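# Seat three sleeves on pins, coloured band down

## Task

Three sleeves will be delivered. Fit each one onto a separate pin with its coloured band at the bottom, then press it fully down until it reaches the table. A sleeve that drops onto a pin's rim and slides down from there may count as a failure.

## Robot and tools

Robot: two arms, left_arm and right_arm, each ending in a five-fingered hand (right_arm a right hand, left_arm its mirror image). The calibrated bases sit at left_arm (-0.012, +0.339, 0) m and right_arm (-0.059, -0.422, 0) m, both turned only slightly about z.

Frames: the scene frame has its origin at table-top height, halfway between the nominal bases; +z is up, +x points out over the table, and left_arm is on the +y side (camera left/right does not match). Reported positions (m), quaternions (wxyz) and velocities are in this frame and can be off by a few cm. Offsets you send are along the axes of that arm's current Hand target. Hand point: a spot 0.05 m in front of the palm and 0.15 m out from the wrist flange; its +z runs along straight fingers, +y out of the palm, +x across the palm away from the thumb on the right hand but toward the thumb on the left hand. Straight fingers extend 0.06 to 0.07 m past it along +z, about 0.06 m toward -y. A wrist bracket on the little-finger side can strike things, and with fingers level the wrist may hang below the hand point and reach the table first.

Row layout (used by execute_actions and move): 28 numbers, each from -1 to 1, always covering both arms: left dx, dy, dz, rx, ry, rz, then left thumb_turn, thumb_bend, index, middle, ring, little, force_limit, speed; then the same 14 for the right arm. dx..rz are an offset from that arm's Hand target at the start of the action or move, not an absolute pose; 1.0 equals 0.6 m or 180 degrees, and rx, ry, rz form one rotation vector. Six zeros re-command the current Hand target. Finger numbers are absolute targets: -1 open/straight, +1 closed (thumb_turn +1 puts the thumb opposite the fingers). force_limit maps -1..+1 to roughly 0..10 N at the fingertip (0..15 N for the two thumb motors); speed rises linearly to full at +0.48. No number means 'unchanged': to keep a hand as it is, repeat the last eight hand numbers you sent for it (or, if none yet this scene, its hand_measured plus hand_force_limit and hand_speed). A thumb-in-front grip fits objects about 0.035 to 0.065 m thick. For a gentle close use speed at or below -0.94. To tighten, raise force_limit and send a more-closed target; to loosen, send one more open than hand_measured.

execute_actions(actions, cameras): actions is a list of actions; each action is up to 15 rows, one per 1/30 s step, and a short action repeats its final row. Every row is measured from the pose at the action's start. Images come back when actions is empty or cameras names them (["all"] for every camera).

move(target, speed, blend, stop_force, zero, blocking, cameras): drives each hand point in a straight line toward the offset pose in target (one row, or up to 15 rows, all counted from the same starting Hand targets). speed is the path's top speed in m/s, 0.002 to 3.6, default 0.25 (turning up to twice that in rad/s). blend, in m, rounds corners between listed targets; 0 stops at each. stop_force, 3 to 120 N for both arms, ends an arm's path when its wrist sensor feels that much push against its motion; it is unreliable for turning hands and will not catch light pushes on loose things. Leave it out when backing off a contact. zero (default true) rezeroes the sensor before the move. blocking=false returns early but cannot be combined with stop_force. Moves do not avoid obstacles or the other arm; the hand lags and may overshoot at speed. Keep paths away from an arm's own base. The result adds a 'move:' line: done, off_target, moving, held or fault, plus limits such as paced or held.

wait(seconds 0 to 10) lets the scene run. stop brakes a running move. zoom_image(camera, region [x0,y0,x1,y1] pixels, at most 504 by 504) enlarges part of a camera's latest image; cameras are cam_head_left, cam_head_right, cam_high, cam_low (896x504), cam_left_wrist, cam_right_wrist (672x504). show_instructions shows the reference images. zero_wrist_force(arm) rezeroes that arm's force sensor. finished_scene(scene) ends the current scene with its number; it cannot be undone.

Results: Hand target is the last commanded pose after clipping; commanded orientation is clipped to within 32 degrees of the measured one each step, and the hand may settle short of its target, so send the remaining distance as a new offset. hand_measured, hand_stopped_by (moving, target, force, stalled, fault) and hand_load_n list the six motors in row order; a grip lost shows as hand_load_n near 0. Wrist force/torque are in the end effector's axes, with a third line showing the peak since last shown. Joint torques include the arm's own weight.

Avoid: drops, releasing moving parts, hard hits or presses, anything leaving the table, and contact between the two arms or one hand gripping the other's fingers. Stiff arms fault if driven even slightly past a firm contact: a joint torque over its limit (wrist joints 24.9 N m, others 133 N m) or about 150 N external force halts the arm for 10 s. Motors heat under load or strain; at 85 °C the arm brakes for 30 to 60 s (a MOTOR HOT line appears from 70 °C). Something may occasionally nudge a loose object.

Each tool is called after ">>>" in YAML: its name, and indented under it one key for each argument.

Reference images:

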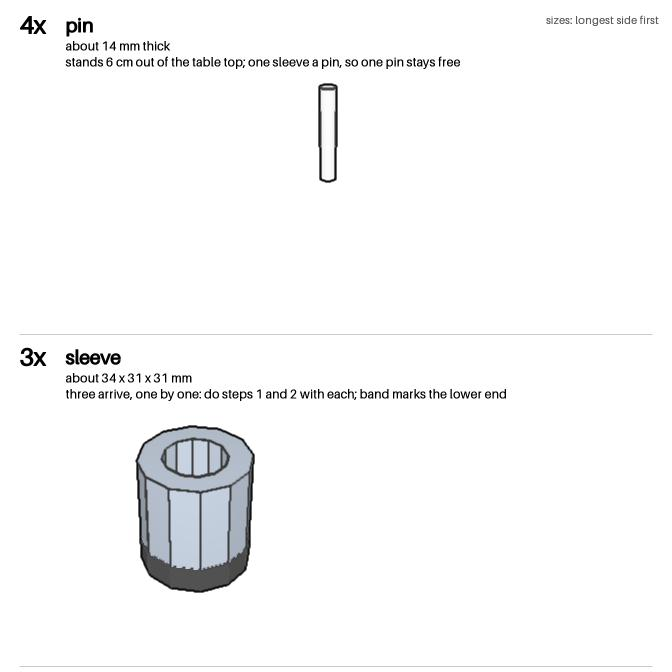

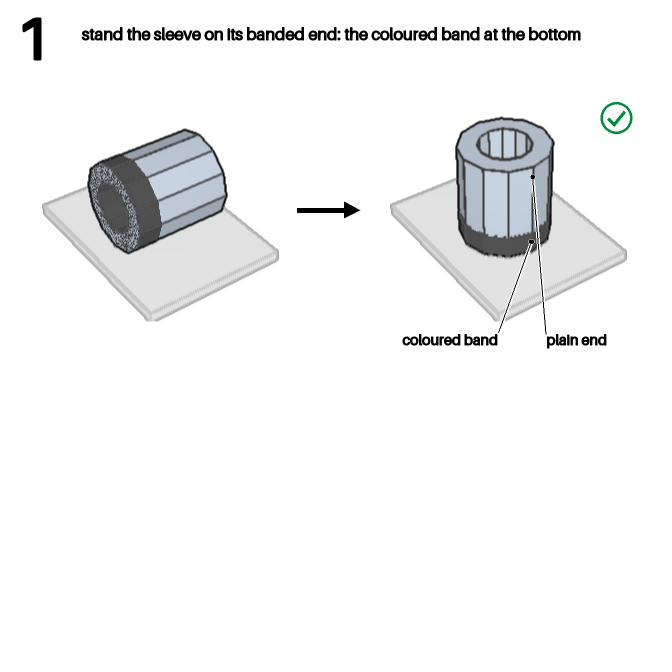

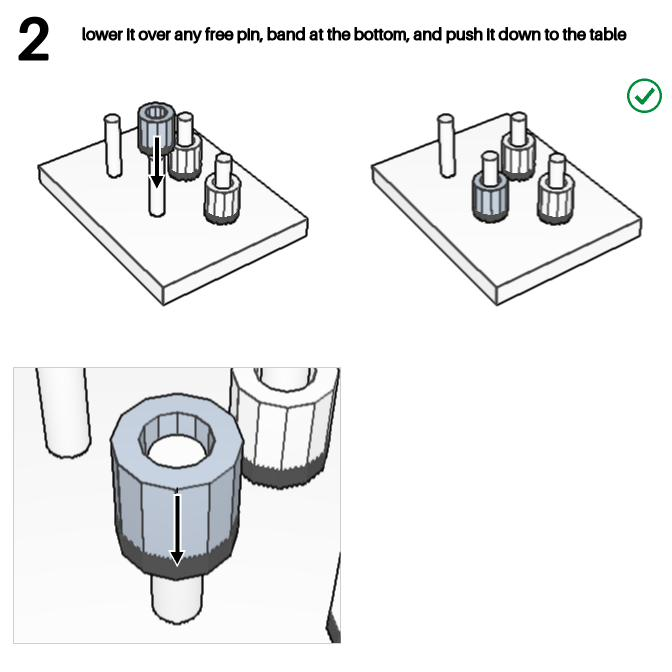

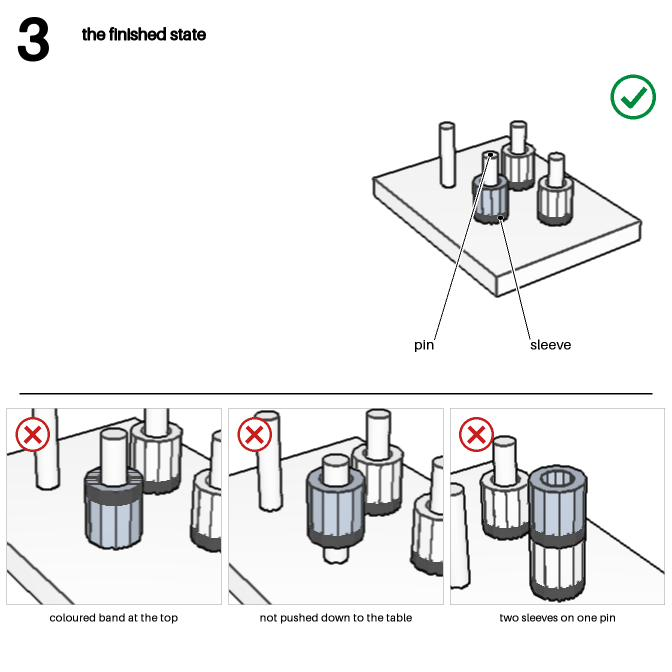

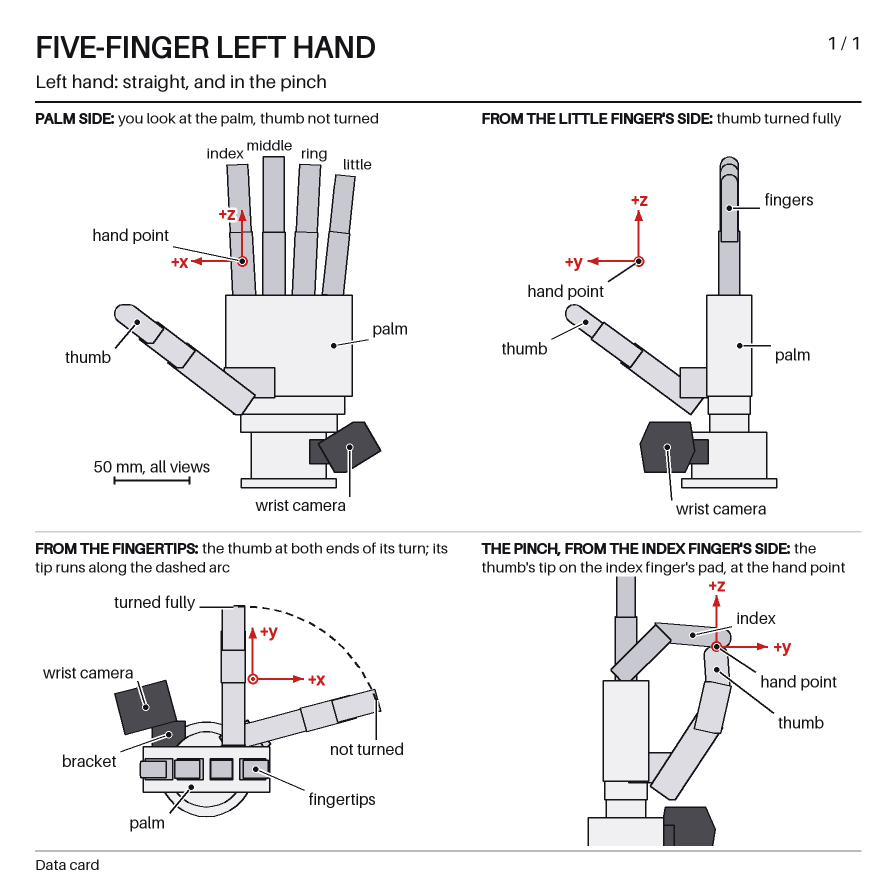

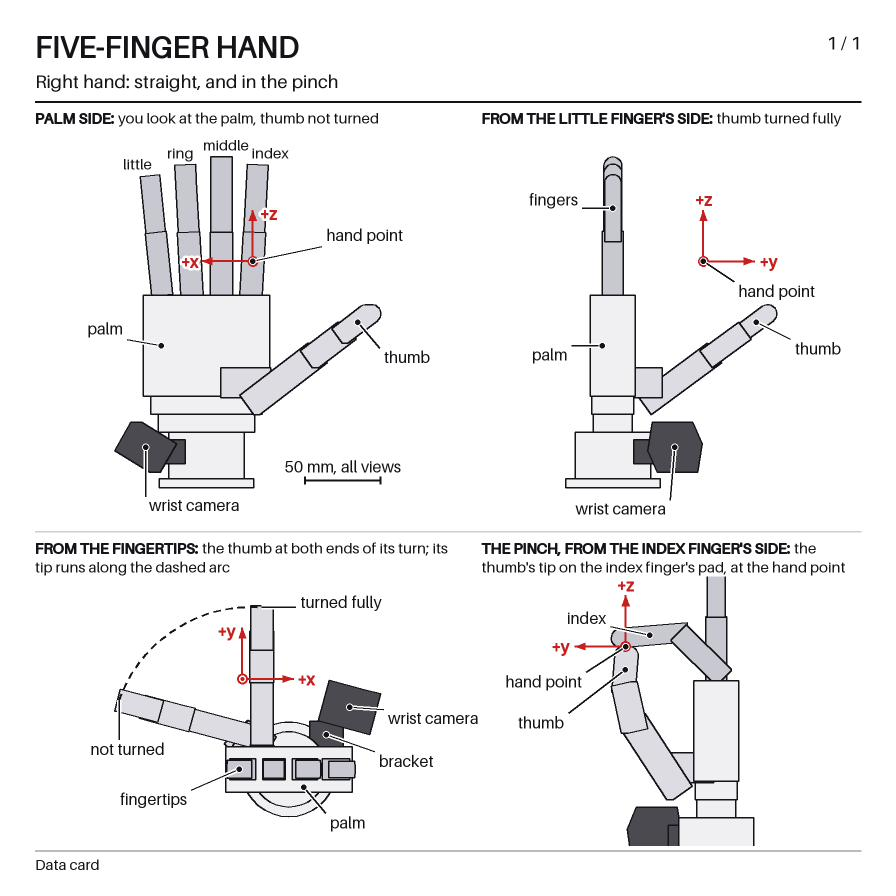

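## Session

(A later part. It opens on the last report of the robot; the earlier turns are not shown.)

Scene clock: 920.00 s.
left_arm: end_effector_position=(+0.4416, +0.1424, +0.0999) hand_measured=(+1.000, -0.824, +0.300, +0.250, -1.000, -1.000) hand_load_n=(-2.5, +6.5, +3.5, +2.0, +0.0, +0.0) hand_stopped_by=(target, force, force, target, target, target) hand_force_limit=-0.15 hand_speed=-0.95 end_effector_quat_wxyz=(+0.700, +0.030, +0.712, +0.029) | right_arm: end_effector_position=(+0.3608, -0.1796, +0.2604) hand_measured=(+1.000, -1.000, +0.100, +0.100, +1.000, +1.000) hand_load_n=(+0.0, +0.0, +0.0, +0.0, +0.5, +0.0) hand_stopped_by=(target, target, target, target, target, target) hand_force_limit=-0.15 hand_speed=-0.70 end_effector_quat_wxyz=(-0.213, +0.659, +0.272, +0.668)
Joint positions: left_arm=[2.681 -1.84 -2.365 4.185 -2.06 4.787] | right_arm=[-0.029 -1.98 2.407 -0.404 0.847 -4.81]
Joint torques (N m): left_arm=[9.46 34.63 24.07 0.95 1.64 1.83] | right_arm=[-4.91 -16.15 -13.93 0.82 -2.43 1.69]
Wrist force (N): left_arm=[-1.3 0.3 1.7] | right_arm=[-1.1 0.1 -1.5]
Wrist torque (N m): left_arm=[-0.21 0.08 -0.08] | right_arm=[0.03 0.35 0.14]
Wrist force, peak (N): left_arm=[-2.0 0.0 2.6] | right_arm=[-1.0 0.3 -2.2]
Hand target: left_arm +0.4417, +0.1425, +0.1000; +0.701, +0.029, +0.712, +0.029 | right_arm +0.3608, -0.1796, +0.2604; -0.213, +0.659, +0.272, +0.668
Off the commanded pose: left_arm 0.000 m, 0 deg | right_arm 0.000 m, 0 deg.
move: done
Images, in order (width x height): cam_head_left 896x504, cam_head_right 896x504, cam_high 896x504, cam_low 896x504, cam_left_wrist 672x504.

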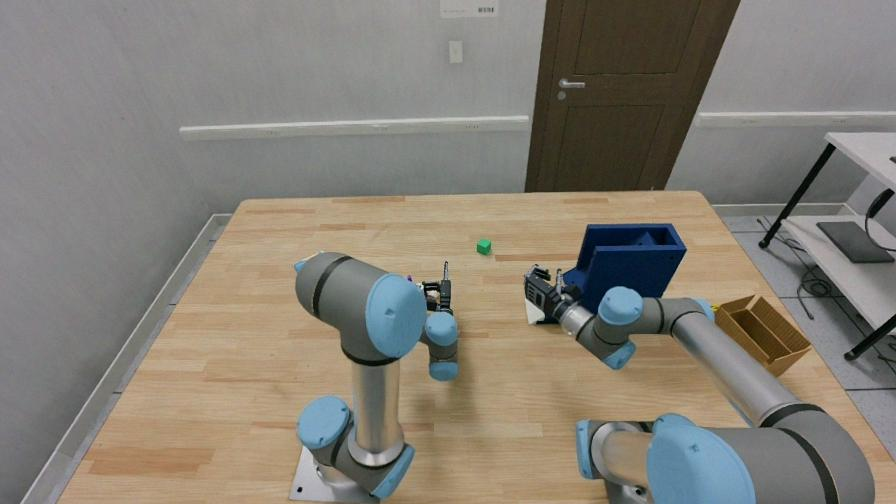

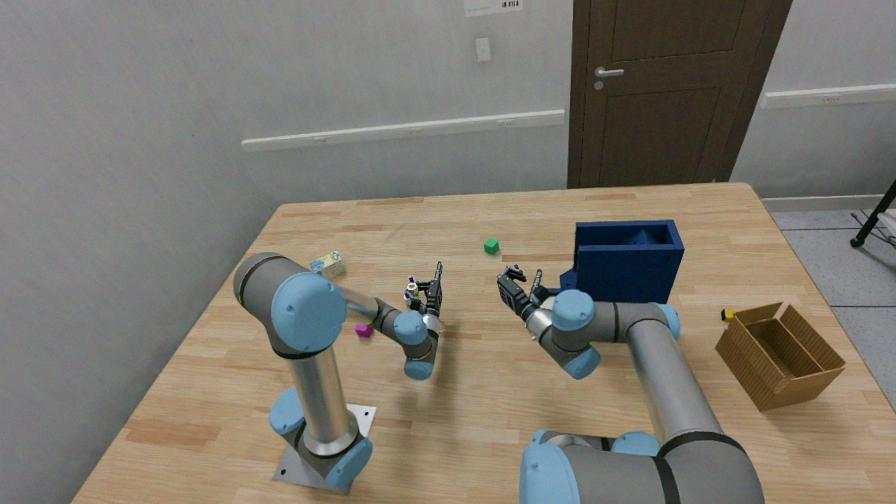

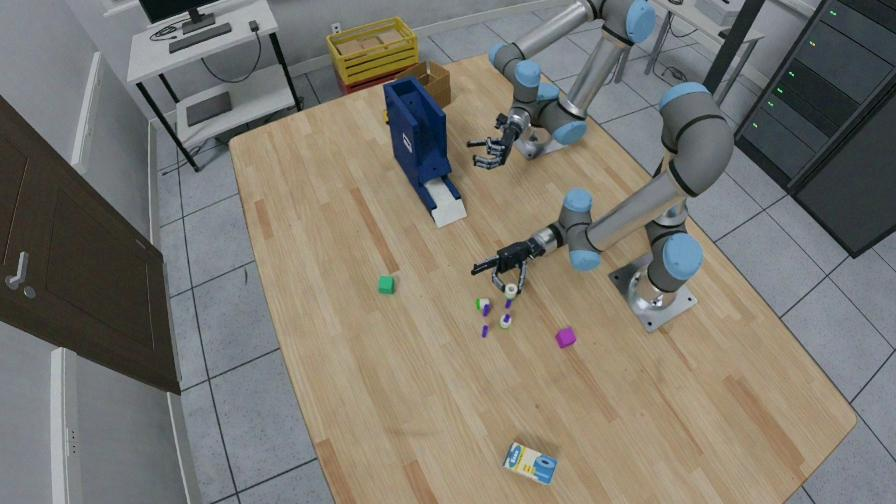

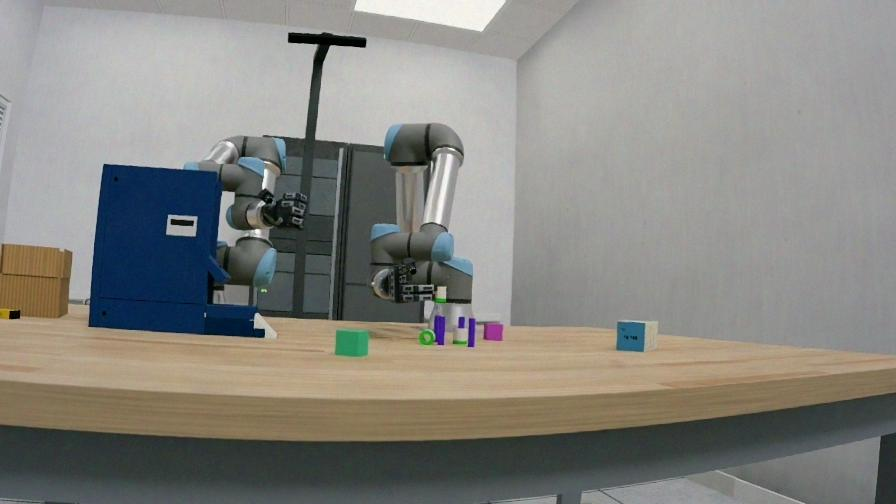

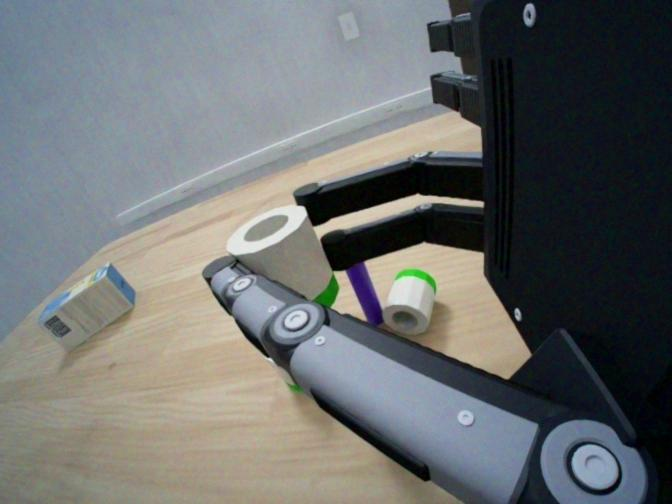

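>>> zoom_image:
  camera: "cam_high"
  region: [488, 274, 528, 324]

>>> zoom_image:
  camera: "cam_head_left"
  region: [400, 260, 450, 320]

>>> zoom_image:
  camera: "cam_low"
  region: [415, 280, 475, 350]

>>> zoom_image:
  camera: "cam_head_right"
  region: [390, 255, 450, 325]

Scaled by 10.080 from the camera's 896x504 image, which has a finer 1280x720 frame.

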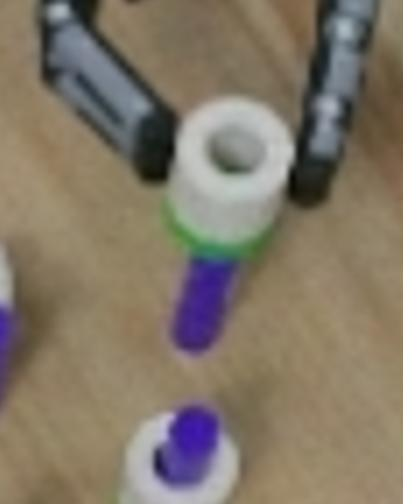

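Scaled by 8.400 from the camera's 896x504 image, which has a finer 1280x720 frame.

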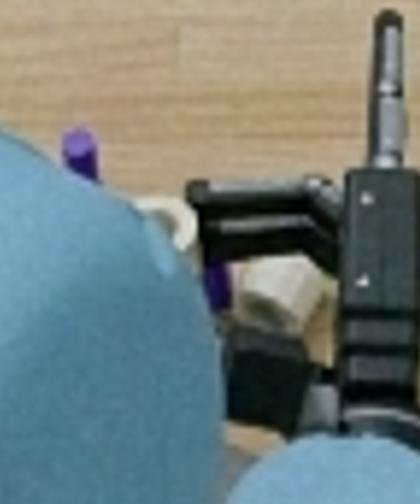

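Scaled by 7.200 from the camera's 896x504 image, which has a finer 1280x720 frame.

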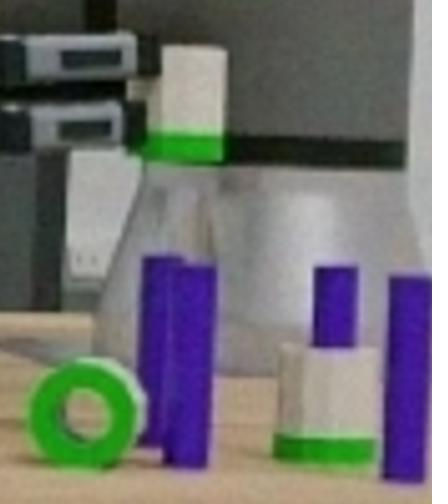

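Scaled by 7.200 from the camera's 896x504 image, which has a finer 1280x720 frame.

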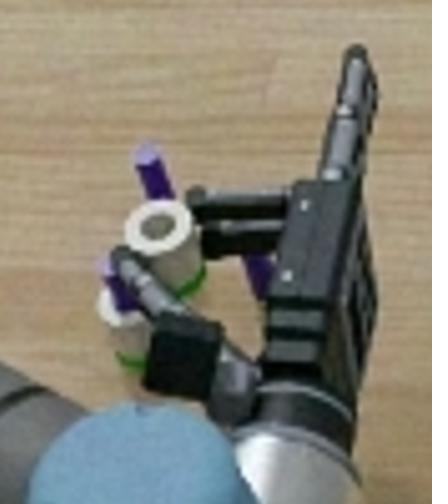

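>>> zoom_image:
  camera: "cam_low"
  region: [425, 284, 455, 322]

>>> zoom_image:
  camera: "cam_high"
  region: [498, 280, 522, 312]

Scaled by 13.263 from the camera's 896x504 image, which has a finer 1280x720 frame.

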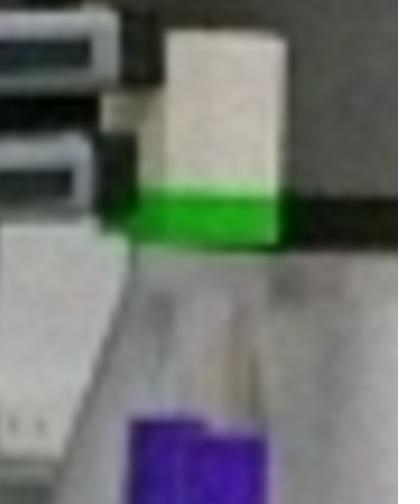

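Scaled by 15.750 from the camera's 896x504 image, which has a finer 1280x720 frame.

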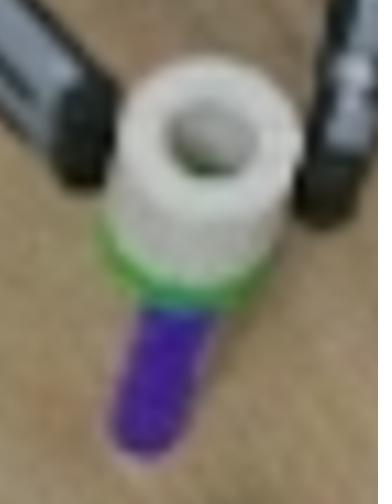

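>>> move:
  target: [0.0334,-0.0018,-0.0048,0,0,0,1,0.1,0.6,0.25,-1,-1,-0.15,-0.95,0,0,0,0,0,0,1,-1,0.1,0.1,1,1,-0.15,-0.7]
  speed: 0.06
  stop_force: 5
  cameras: ["cam_high","cam_low","cam_head_right"]

>>> zoom_image:
  camera: "cam_high"
  region: [498, 280, 522, 312]

>>> zoom_image:
  camera: "cam_low"
  region: [425, 292, 455, 330]

>>> zoom_image:
  camera: "cam_head_right"
  region: [395, 265, 435, 315]

Scene clock: 946.60 s.
left_arm: end_effector_position=(+0.4385, +0.1430, +0.0800) hand_measured=(+1.000, -0.824, +0.300, +0.250, -1.000, -1.000) hand_load_n=(-2.5, +6.0, +3.5, +2.0, +0.0, +0.0) hand_stopped_by=(target, force, force, target, target, target) hand_force_limit=-0.15 hand_speed=-0.95 end_effector_quat_wxyz=(+0.701, +0.029, +0.712, +0.029) | right_arm: end_effector_position=(+0.3608, -0.1796, +0.2604) hand_measured=(+1.000, -1.000, +0.100, +0.100, +1.000, +1.000) hand_load_n=(+0.0, +0.0, +0.0, +0.0, +0.0, +0.0) hand_stopped_by=(target, target, target, target, target, target) hand_force_limit=-0.15 hand_speed=-0.70 end_effector_quat_wxyz=(-0.213, +0.659, +0.272, +0.668)
Joint positions: left_arm=[2.677 -1.896 -2.381 4.258 -2.064 4.787] | right_arm=[-0.029 -1.98 2.407 -0.404 0.847 -4.81]
Joint torques (N m): left_arm=[4.01 37.76 23.86 -1.03 1.45 1.81] | right_arm=[-3.71 -15.35 -14.79 0.73 -2.36 1.66]
Wrist force (N): left_arm=[-1.4 0.1 1.8] | right_arm=[-0.7 0.5 -1.7]
Wrist torque (N m): left_arm=[-0.23 0.08 -0.05] | right_arm=[0.11 0.31 0.17]
Wrist force, peak (N): left_arm=[-1.8 0.5 1.9] | right_arm=[-0.7 0.5 -2.3]
Hand target: left_arm +0.4385, +0.1430, +0.0800; +0.701, +0.029, +0.712, +0.029 | right_arm +0.3608, -0.1796, +0.2604; -0.213, +0.659, +0.272, +0.668
Off the commanded pose: left_arm 0.000 m, 0 deg | right_arm 0.000 m, 0 deg.
move: done
Images, in order (width x height): cam_head_right 896x504, cam_high 896x504, cam_low 896x504.

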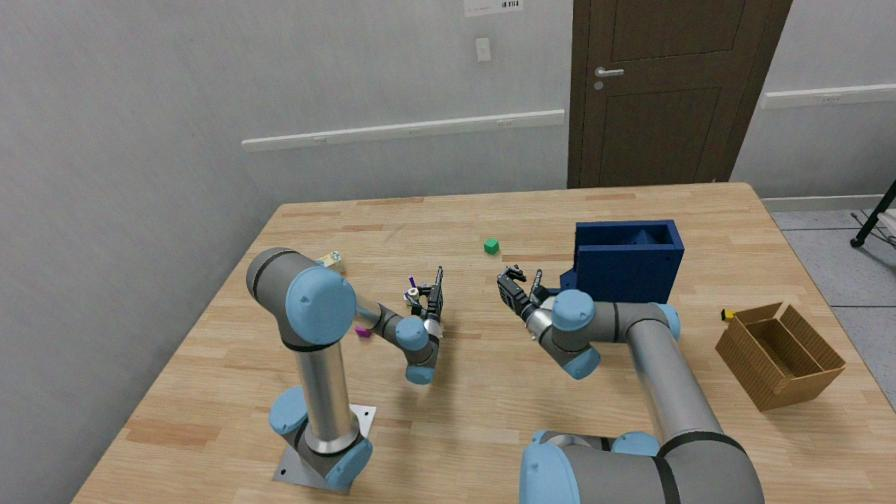

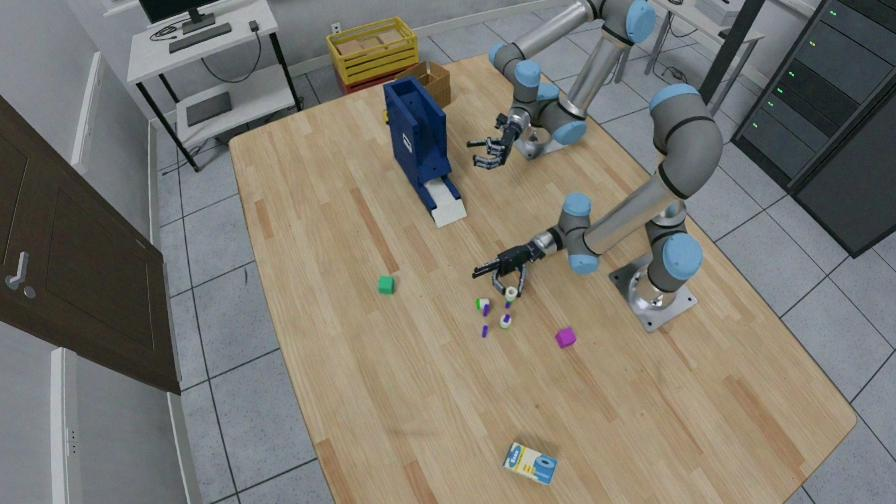

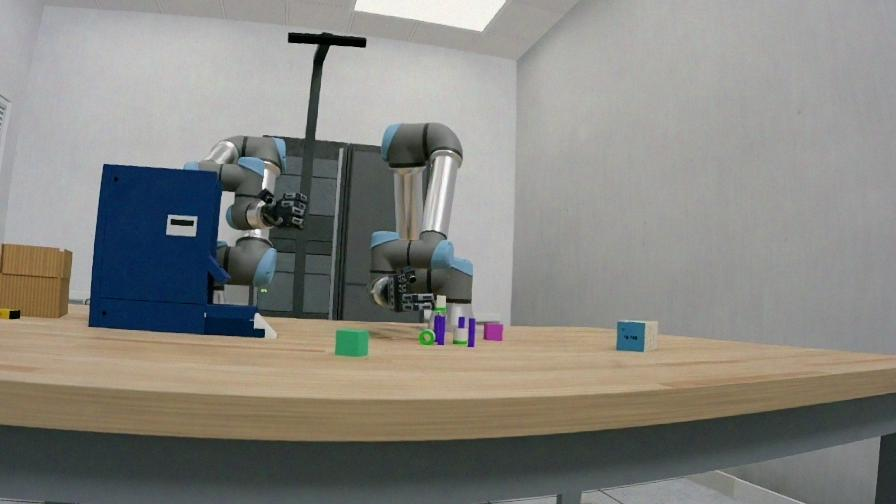

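Scaled by 15.750 from the camera's 896x504 image, which has a finer 1280x720 frame.

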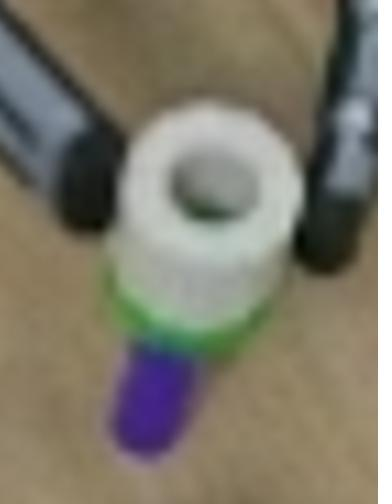

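Scaled by 13.263 from the camera's 896x504 image, which has a finer 1280x720 frame.

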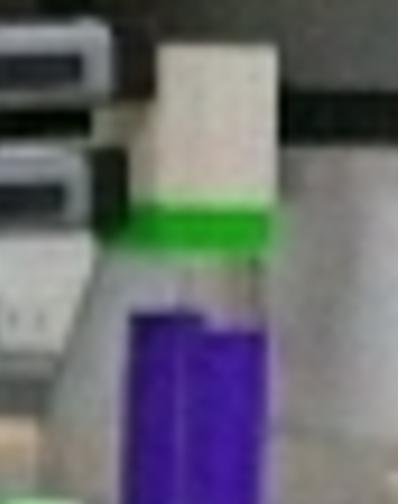

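Scaled by 10.080 from the camera's 896x504 image, which has a finer 1280x720 frame.

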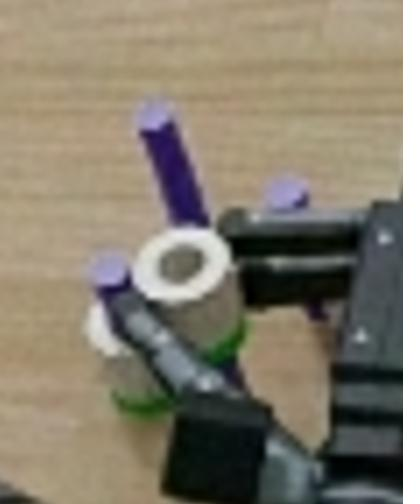

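>>> move:
  target:
    - [0.0017,0.0002,-0.0011,0,0,0,1,0.1,0.6,0.25,-1,-1,-0.15,-0.95,0,0,0,0,0,0,1,-1,0.1,0.1,1,1,-0.15,-0.7]
    - [0.0332,-0.0027,-0.0006,0,0,0,1,0.1,0.6,0.25,-1,-1,-0.15,-0.95,0,0,0,0,0,0,1,-1,0.1,0.1,1,1,-0.15,-0.7]
  speed: 0.025
  stop_force: 3.5
  cameras: ["cam_high","cam_low"]

Scene clock: 957.60 s.
left_arm: end_effector_position=(+0.4378, +0.1431, +0.0600) hand_measured=(+1.000, -0.824, +0.300, +0.250, -1.000, -1.000) hand_load_n=(-2.5, +6.0, +3.5, +2.0, +0.0, +0.0) hand_stopped_by=(target, force, force, target, target, target) hand_force_limit=-0.15 hand_speed=-0.95 end_effector_quat_wxyz=(+0.701, +0.029, +0.712, +0.029) | right_arm: end_effector_position=(+0.3608, -0.1796, +0.2604) hand_measured=(+1.000, -1.000, +0.100, +0.100, +1.000, +1.000) hand_load_n=(+0.0, +0.0, +0.0, +0.0, +0.0, +0.0) hand_stopped_by=(target, target, target, target, target, target) hand_force_limit=-0.15 hand_speed=-0.70 end_effector_quat_wxyz=(-0.213, +0.659, +0.272, +0.668)
Joint positions: left_arm=[2.676 -1.958 -2.389 4.328 -2.065 4.786] | right_arm=[-0.029 -1.98 2.407 -0.404 0.847 -4.81]
Joint torques (N m): left_arm=[-7.74 39.82 11.65 -1.42 -1.22 1.18] | right_arm=[-3.31 -15.41 -13.75 0.65 -2.23 1.67]
Wrist force (N): left_arm=[-1.2 0.3 1.9] | right_arm=[-0.7 0.4 -1.8]
Wrist torque (N m): left_arm=[-0.21 0.04 -0.07] | right_arm=[0.09 0.31 0.17]
Wrist force, peak (N): left_arm=[-2.3 0.6 1.9] | right_arm=[-1.0 0.4 -2.1]
Hand target: left_arm +0.4378, +0.1431, +0.0600; +0.701, +0.029, +0.712, +0.029 | right_arm +0.3608, -0.1796, +0.2604; -0.213, +0.659, +0.272, +0.668
Off the commanded pose: left_arm 0.000 m, 0 deg | right_arm 0.000 m, 0 deg.
move: done
Images, in order (width x height): cam_high 896x504, cam_low 896x504.

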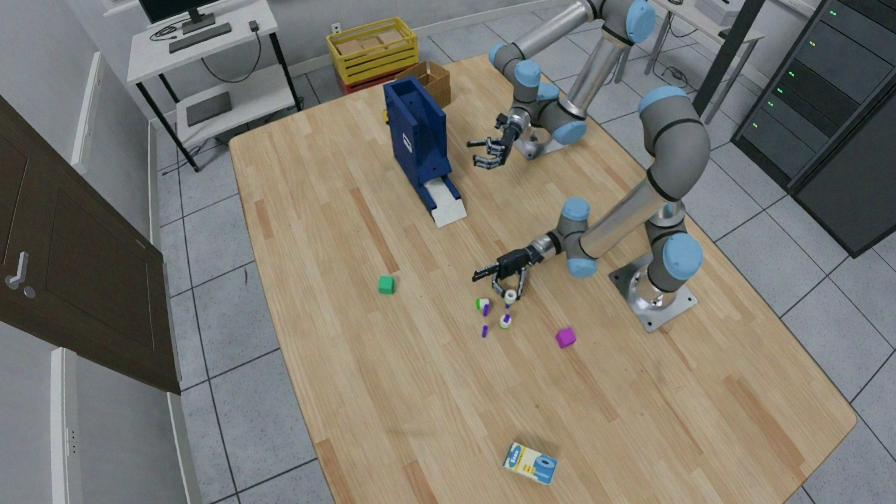

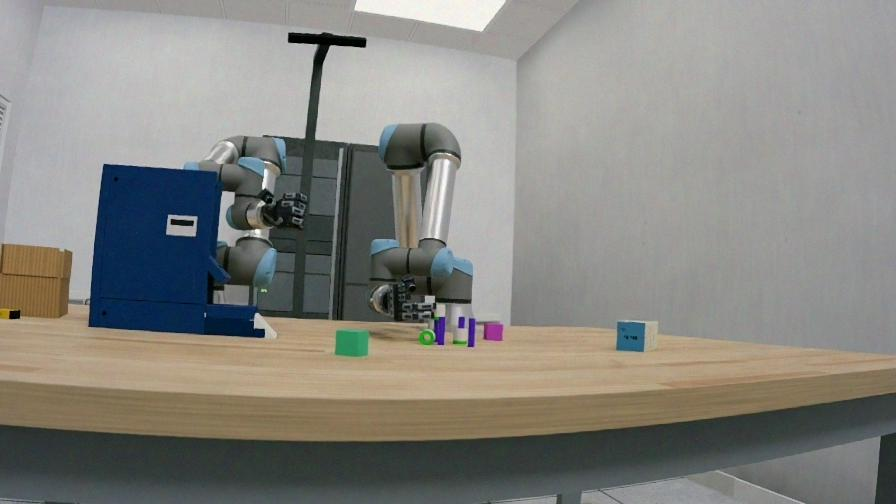

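>>> zoom_image:
  camera: "cam_high"
  region: [498, 280, 522, 312]

>>> zoom_image:
  camera: "cam_low"
  region: [425, 297, 465, 347]

Scaled by 15.750 from the camera's 896x504 image, which has a finer 1280x720 frame.

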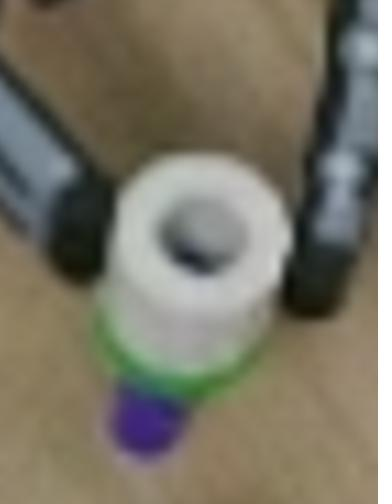

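Scaled by 10.080 from the camera's 896x504 image, which has a finer 1280x720 frame.

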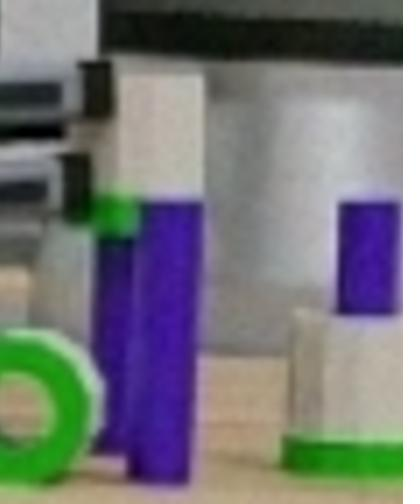

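>>> move:
  target: [0.0498,-0.0042,-0.0008,0,0,0,1,0.1,0.6,0.25,-1,-1,-0.15,-0.95,0,0,0,0,0,0,1,-1,0.1,0.1,1,1,-0.15,-0.7]
  speed: 0.04
  stop_force: 6
  cameras: ["cam_high","cam_low","cam_head_left","cam_left_wrist"]

>>> zoom_image:
  camera: "cam_low"
  region: [360, 280, 470, 350]

>>> zoom_image:
  camera: "cam_high"
  region: [480, 270, 540, 330]

Scene clock: 964.60 s.
left_arm: end_effector_position=(+0.4368, +0.1431, +0.0300) hand_measured=(+1.000, -0.824, +0.300, +0.250, -1.000, -1.000) hand_load_n=(-2.5, +6.0, +3.5, +2.0, +0.0, +0.0) hand_stopped_by=(target, force, force, target, target, target) hand_force_limit=-0.15 hand_speed=-0.95 end_effector_quat_wxyz=(+0.701, +0.029, +0.712, +0.029) | right_arm: end_effector_position=(+0.3608, -0.1796, +0.2604) hand_measured=(+1.000, -1.000, +0.100, +0.100, +1.000, +1.000) hand_load_n=(+0.0, +0.0, +0.0, +0.0, +0.0, +0.0) hand_stopped_by=(target, target, target, target, target, target) hand_force_limit=-0.15 hand_speed=-0.70 end_effector_quat_wxyz=(-0.213, +0.659, +0.272, +0.668)
Joint positions: left_arm=[2.675 -2.056 -2.394 4.431 -2.066 4.786] | right_arm=[-0.029 -1.98 2.407 -0.404 0.847 -4.81]
Joint torques (N m): left_arm=[-2.45 40.43 1.79 -1.1 -0.02 1.6] | right_arm=[-3.05 -15.03 -14.81 0.63 -2.35 1.58]
Wrist force (N): left_arm=[-1.3 -0.2 1.7] | right_arm=[-1.0 0.3 -2.0]
Wrist torque (N m): left_arm=[-0.22 0.06 -0.06] | right_arm=[0.10 0.36 0.15]
Wrist force, peak (N): left_arm=[-1.7 0.4 1.7] | right_arm=[-0.8 0.4 -2.2]
Hand target: left_arm +0.4368, +0.1431, +0.0301; +0.701, +0.029, +0.712, +0.029 | right_arm +0.3608, -0.1796, +0.2604; -0.213, +0.659, +0.272, +0.668
Off the commanded pose: left_arm 0.000 m, 0 deg | right_arm 0.000 m, 0 deg.
move: done
Images, in order (width x height): cam_head_left 896x504, cam_high 896x504, cam_low 896x504, cam_left_wrist 672x504.

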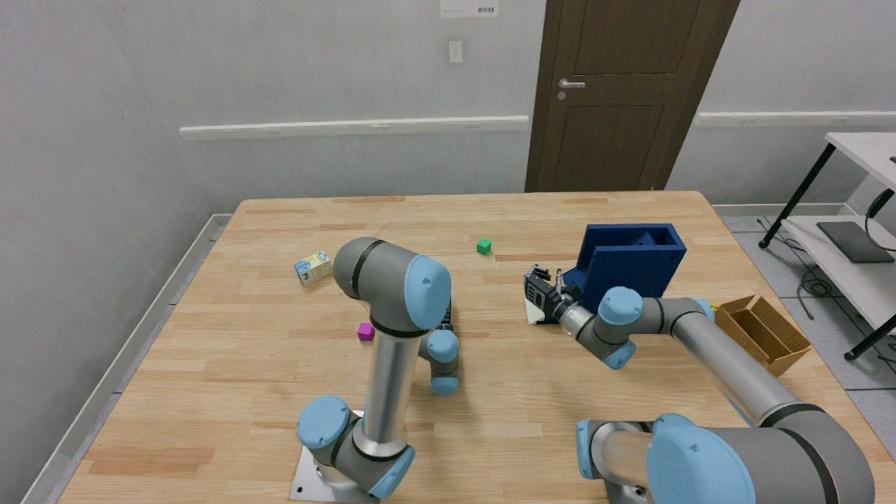

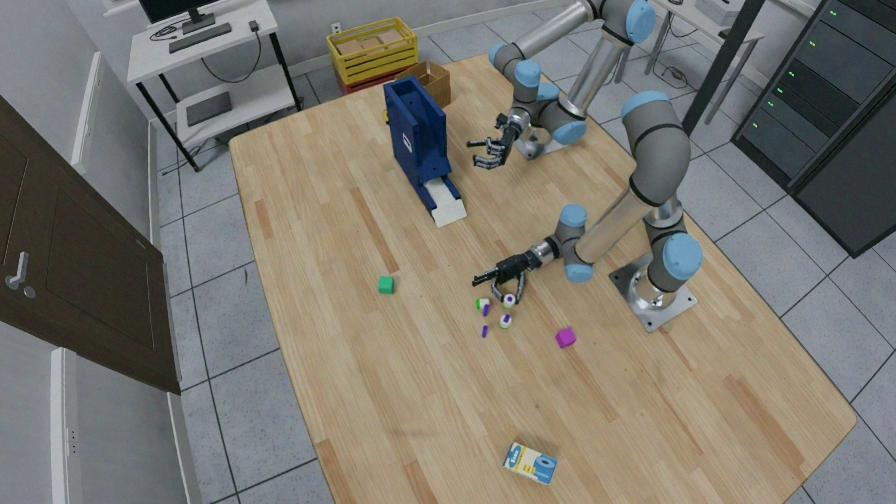

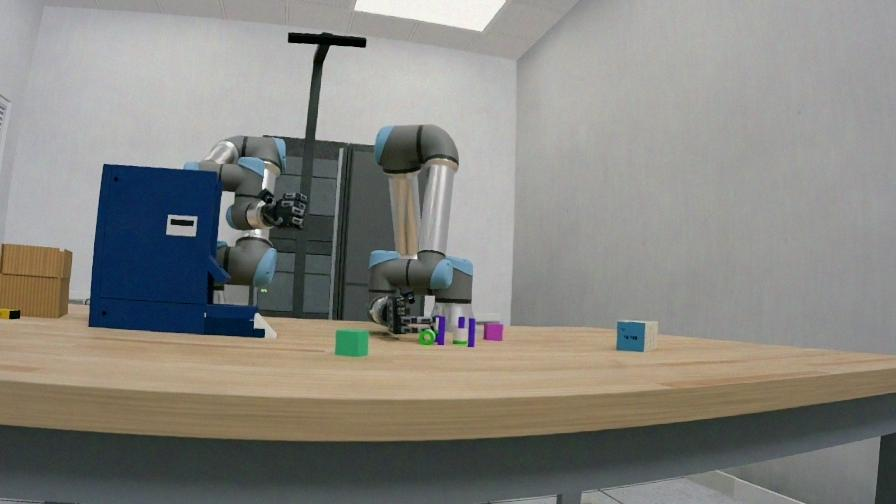

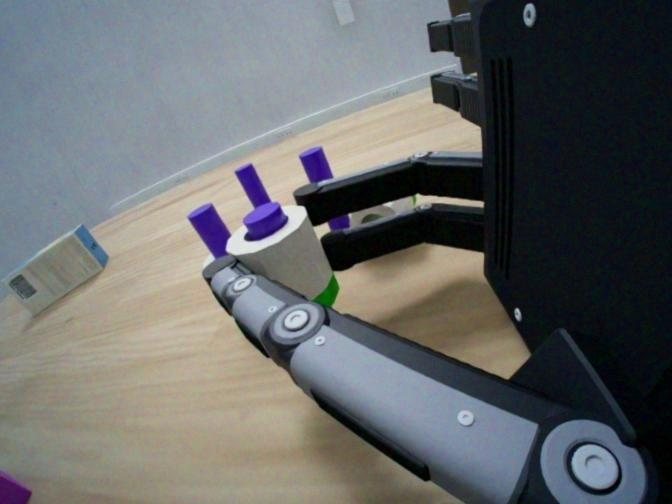

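Scaled by 4.582 from the camera's 896x504 image, which has a finer 1280x720 frame.

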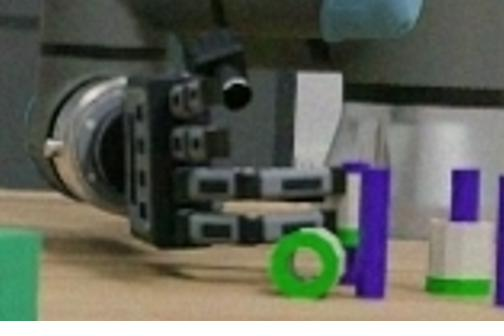

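Scaled by 8.400 from the camera's 896x504 image, which has a finer 1280x720 frame.

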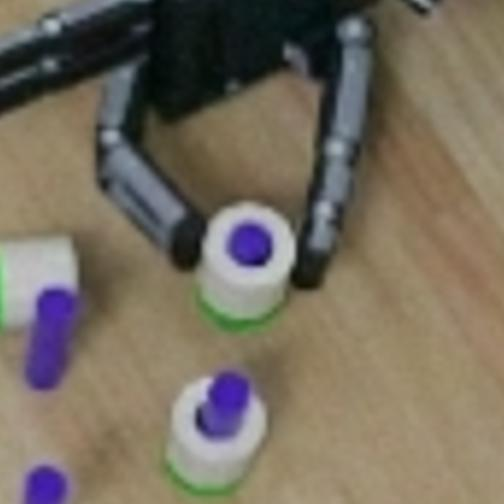

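>>> move:
  target: [0.0232,-0.0019,-0.0004,0,0,0,1,0.1,0.6,0.25,-1,-1,-0.15,-0.95,0,0,0,0,0,0,1,-1,0.1,0.1,1,1,-0.15,-0.7]
  speed: 0.015
  stop_force: 4
  cameras: ["cam_high","cam_low"]

>>> zoom_image:
  camera: "cam_low"
  region: [360, 280, 470, 350]

Scene clock: 975.83 s.
left_arm: end_effector_position=(+0.4364, +0.1431, +0.0169) hand_measured=(+1.000, -0.824, +0.300, +0.250, -1.000, -1.000) hand_load_n=(-1.5, +6.0, +4.5, +2.0, +0.0, +0.0) hand_stopped_by=(target, force, force, target, target, target) hand_force_limit=-0.15 hand_speed=-0.95 end_effector_quat_wxyz=(+0.701, +0.029, +0.712, +0.029) | right_arm: end_effector_position=(+0.3608, -0.1796, +0.2604) hand_measured=(+1.000, -1.000, +0.100, +0.100, +1.000, +1.000) hand_load_n=(+0.0, +0.0, +0.0, +0.0, +0.0, +0.0) hand_stopped_by=(target, target, target, target, target, target) hand_force_limit=-0.15 hand_speed=-0.70 end_effector_quat_wxyz=(-0.213, +0.659, +0.272, +0.668)
Joint positions: left_arm=[2.674 -2.1 -2.394 4.475 -2.067 4.786] | right_arm=[-0.029 -1.98 2.407 -0.404 0.847 -4.81]
Joint torques (N m): left_arm=[2.84 40.82 -6.95 3.13 1.25 -0.98] | right_arm=[-2.07 -15.42 -14.4 0.63 -2.23 1.66]
Wrist force (N): left_arm=[-2.7 -1.5 4.6] | right_arm=[-0.8 0.3 -1.7]
Wrist torque (N m): left_arm=[-0.28 0.12 -0.28] | right_arm=[0.08 0.32 0.17]
Wrist force, peak (N): left_arm=[-21.6 3.5 -5.2] | right_arm=[-1.2 0.5 -2.0]
Hand target: left_arm +0.4363, +0.1431, +0.0169; +0.701, +0.029, +0.712, +0.029 (not the last commanded pose) | right_arm +0.3608, -0.1796, +0.2604; -0.213, +0.659, +0.272, +0.668
Off the commanded pose: left_arm 0.001 m, 0 deg | right_arm 0.000 m, 0 deg.
move: contact (left_arm)
Images, in order (width x height): cam_high 896x504, cam_low 896x504.

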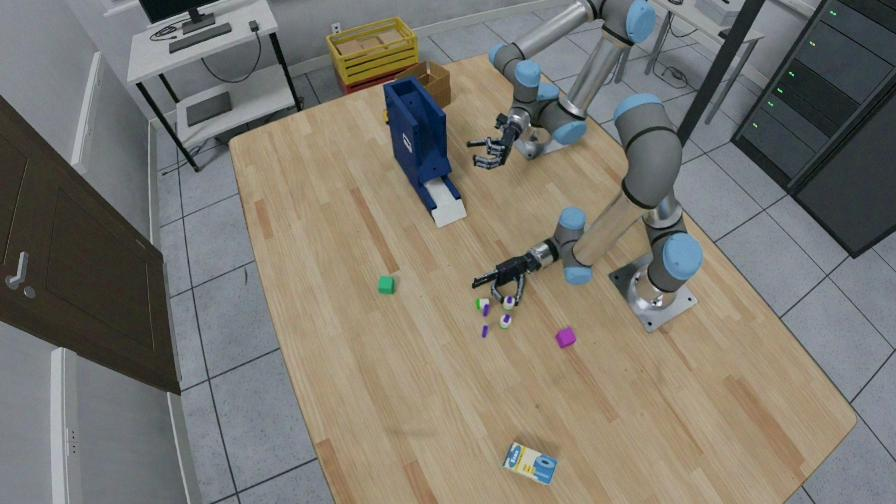

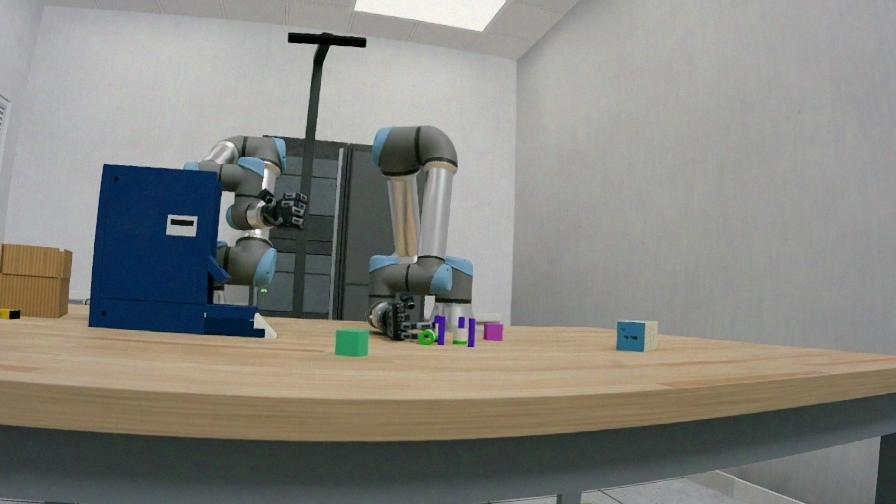

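Scaled by 4.582 from the camera's 896x504 image, which has a finer 1280x720 frame.

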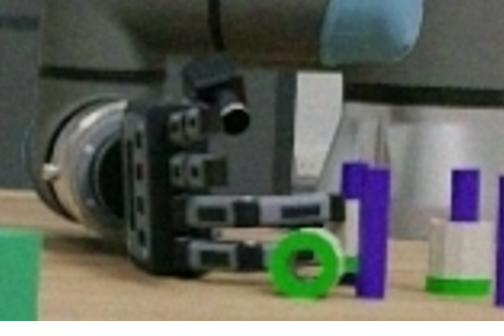

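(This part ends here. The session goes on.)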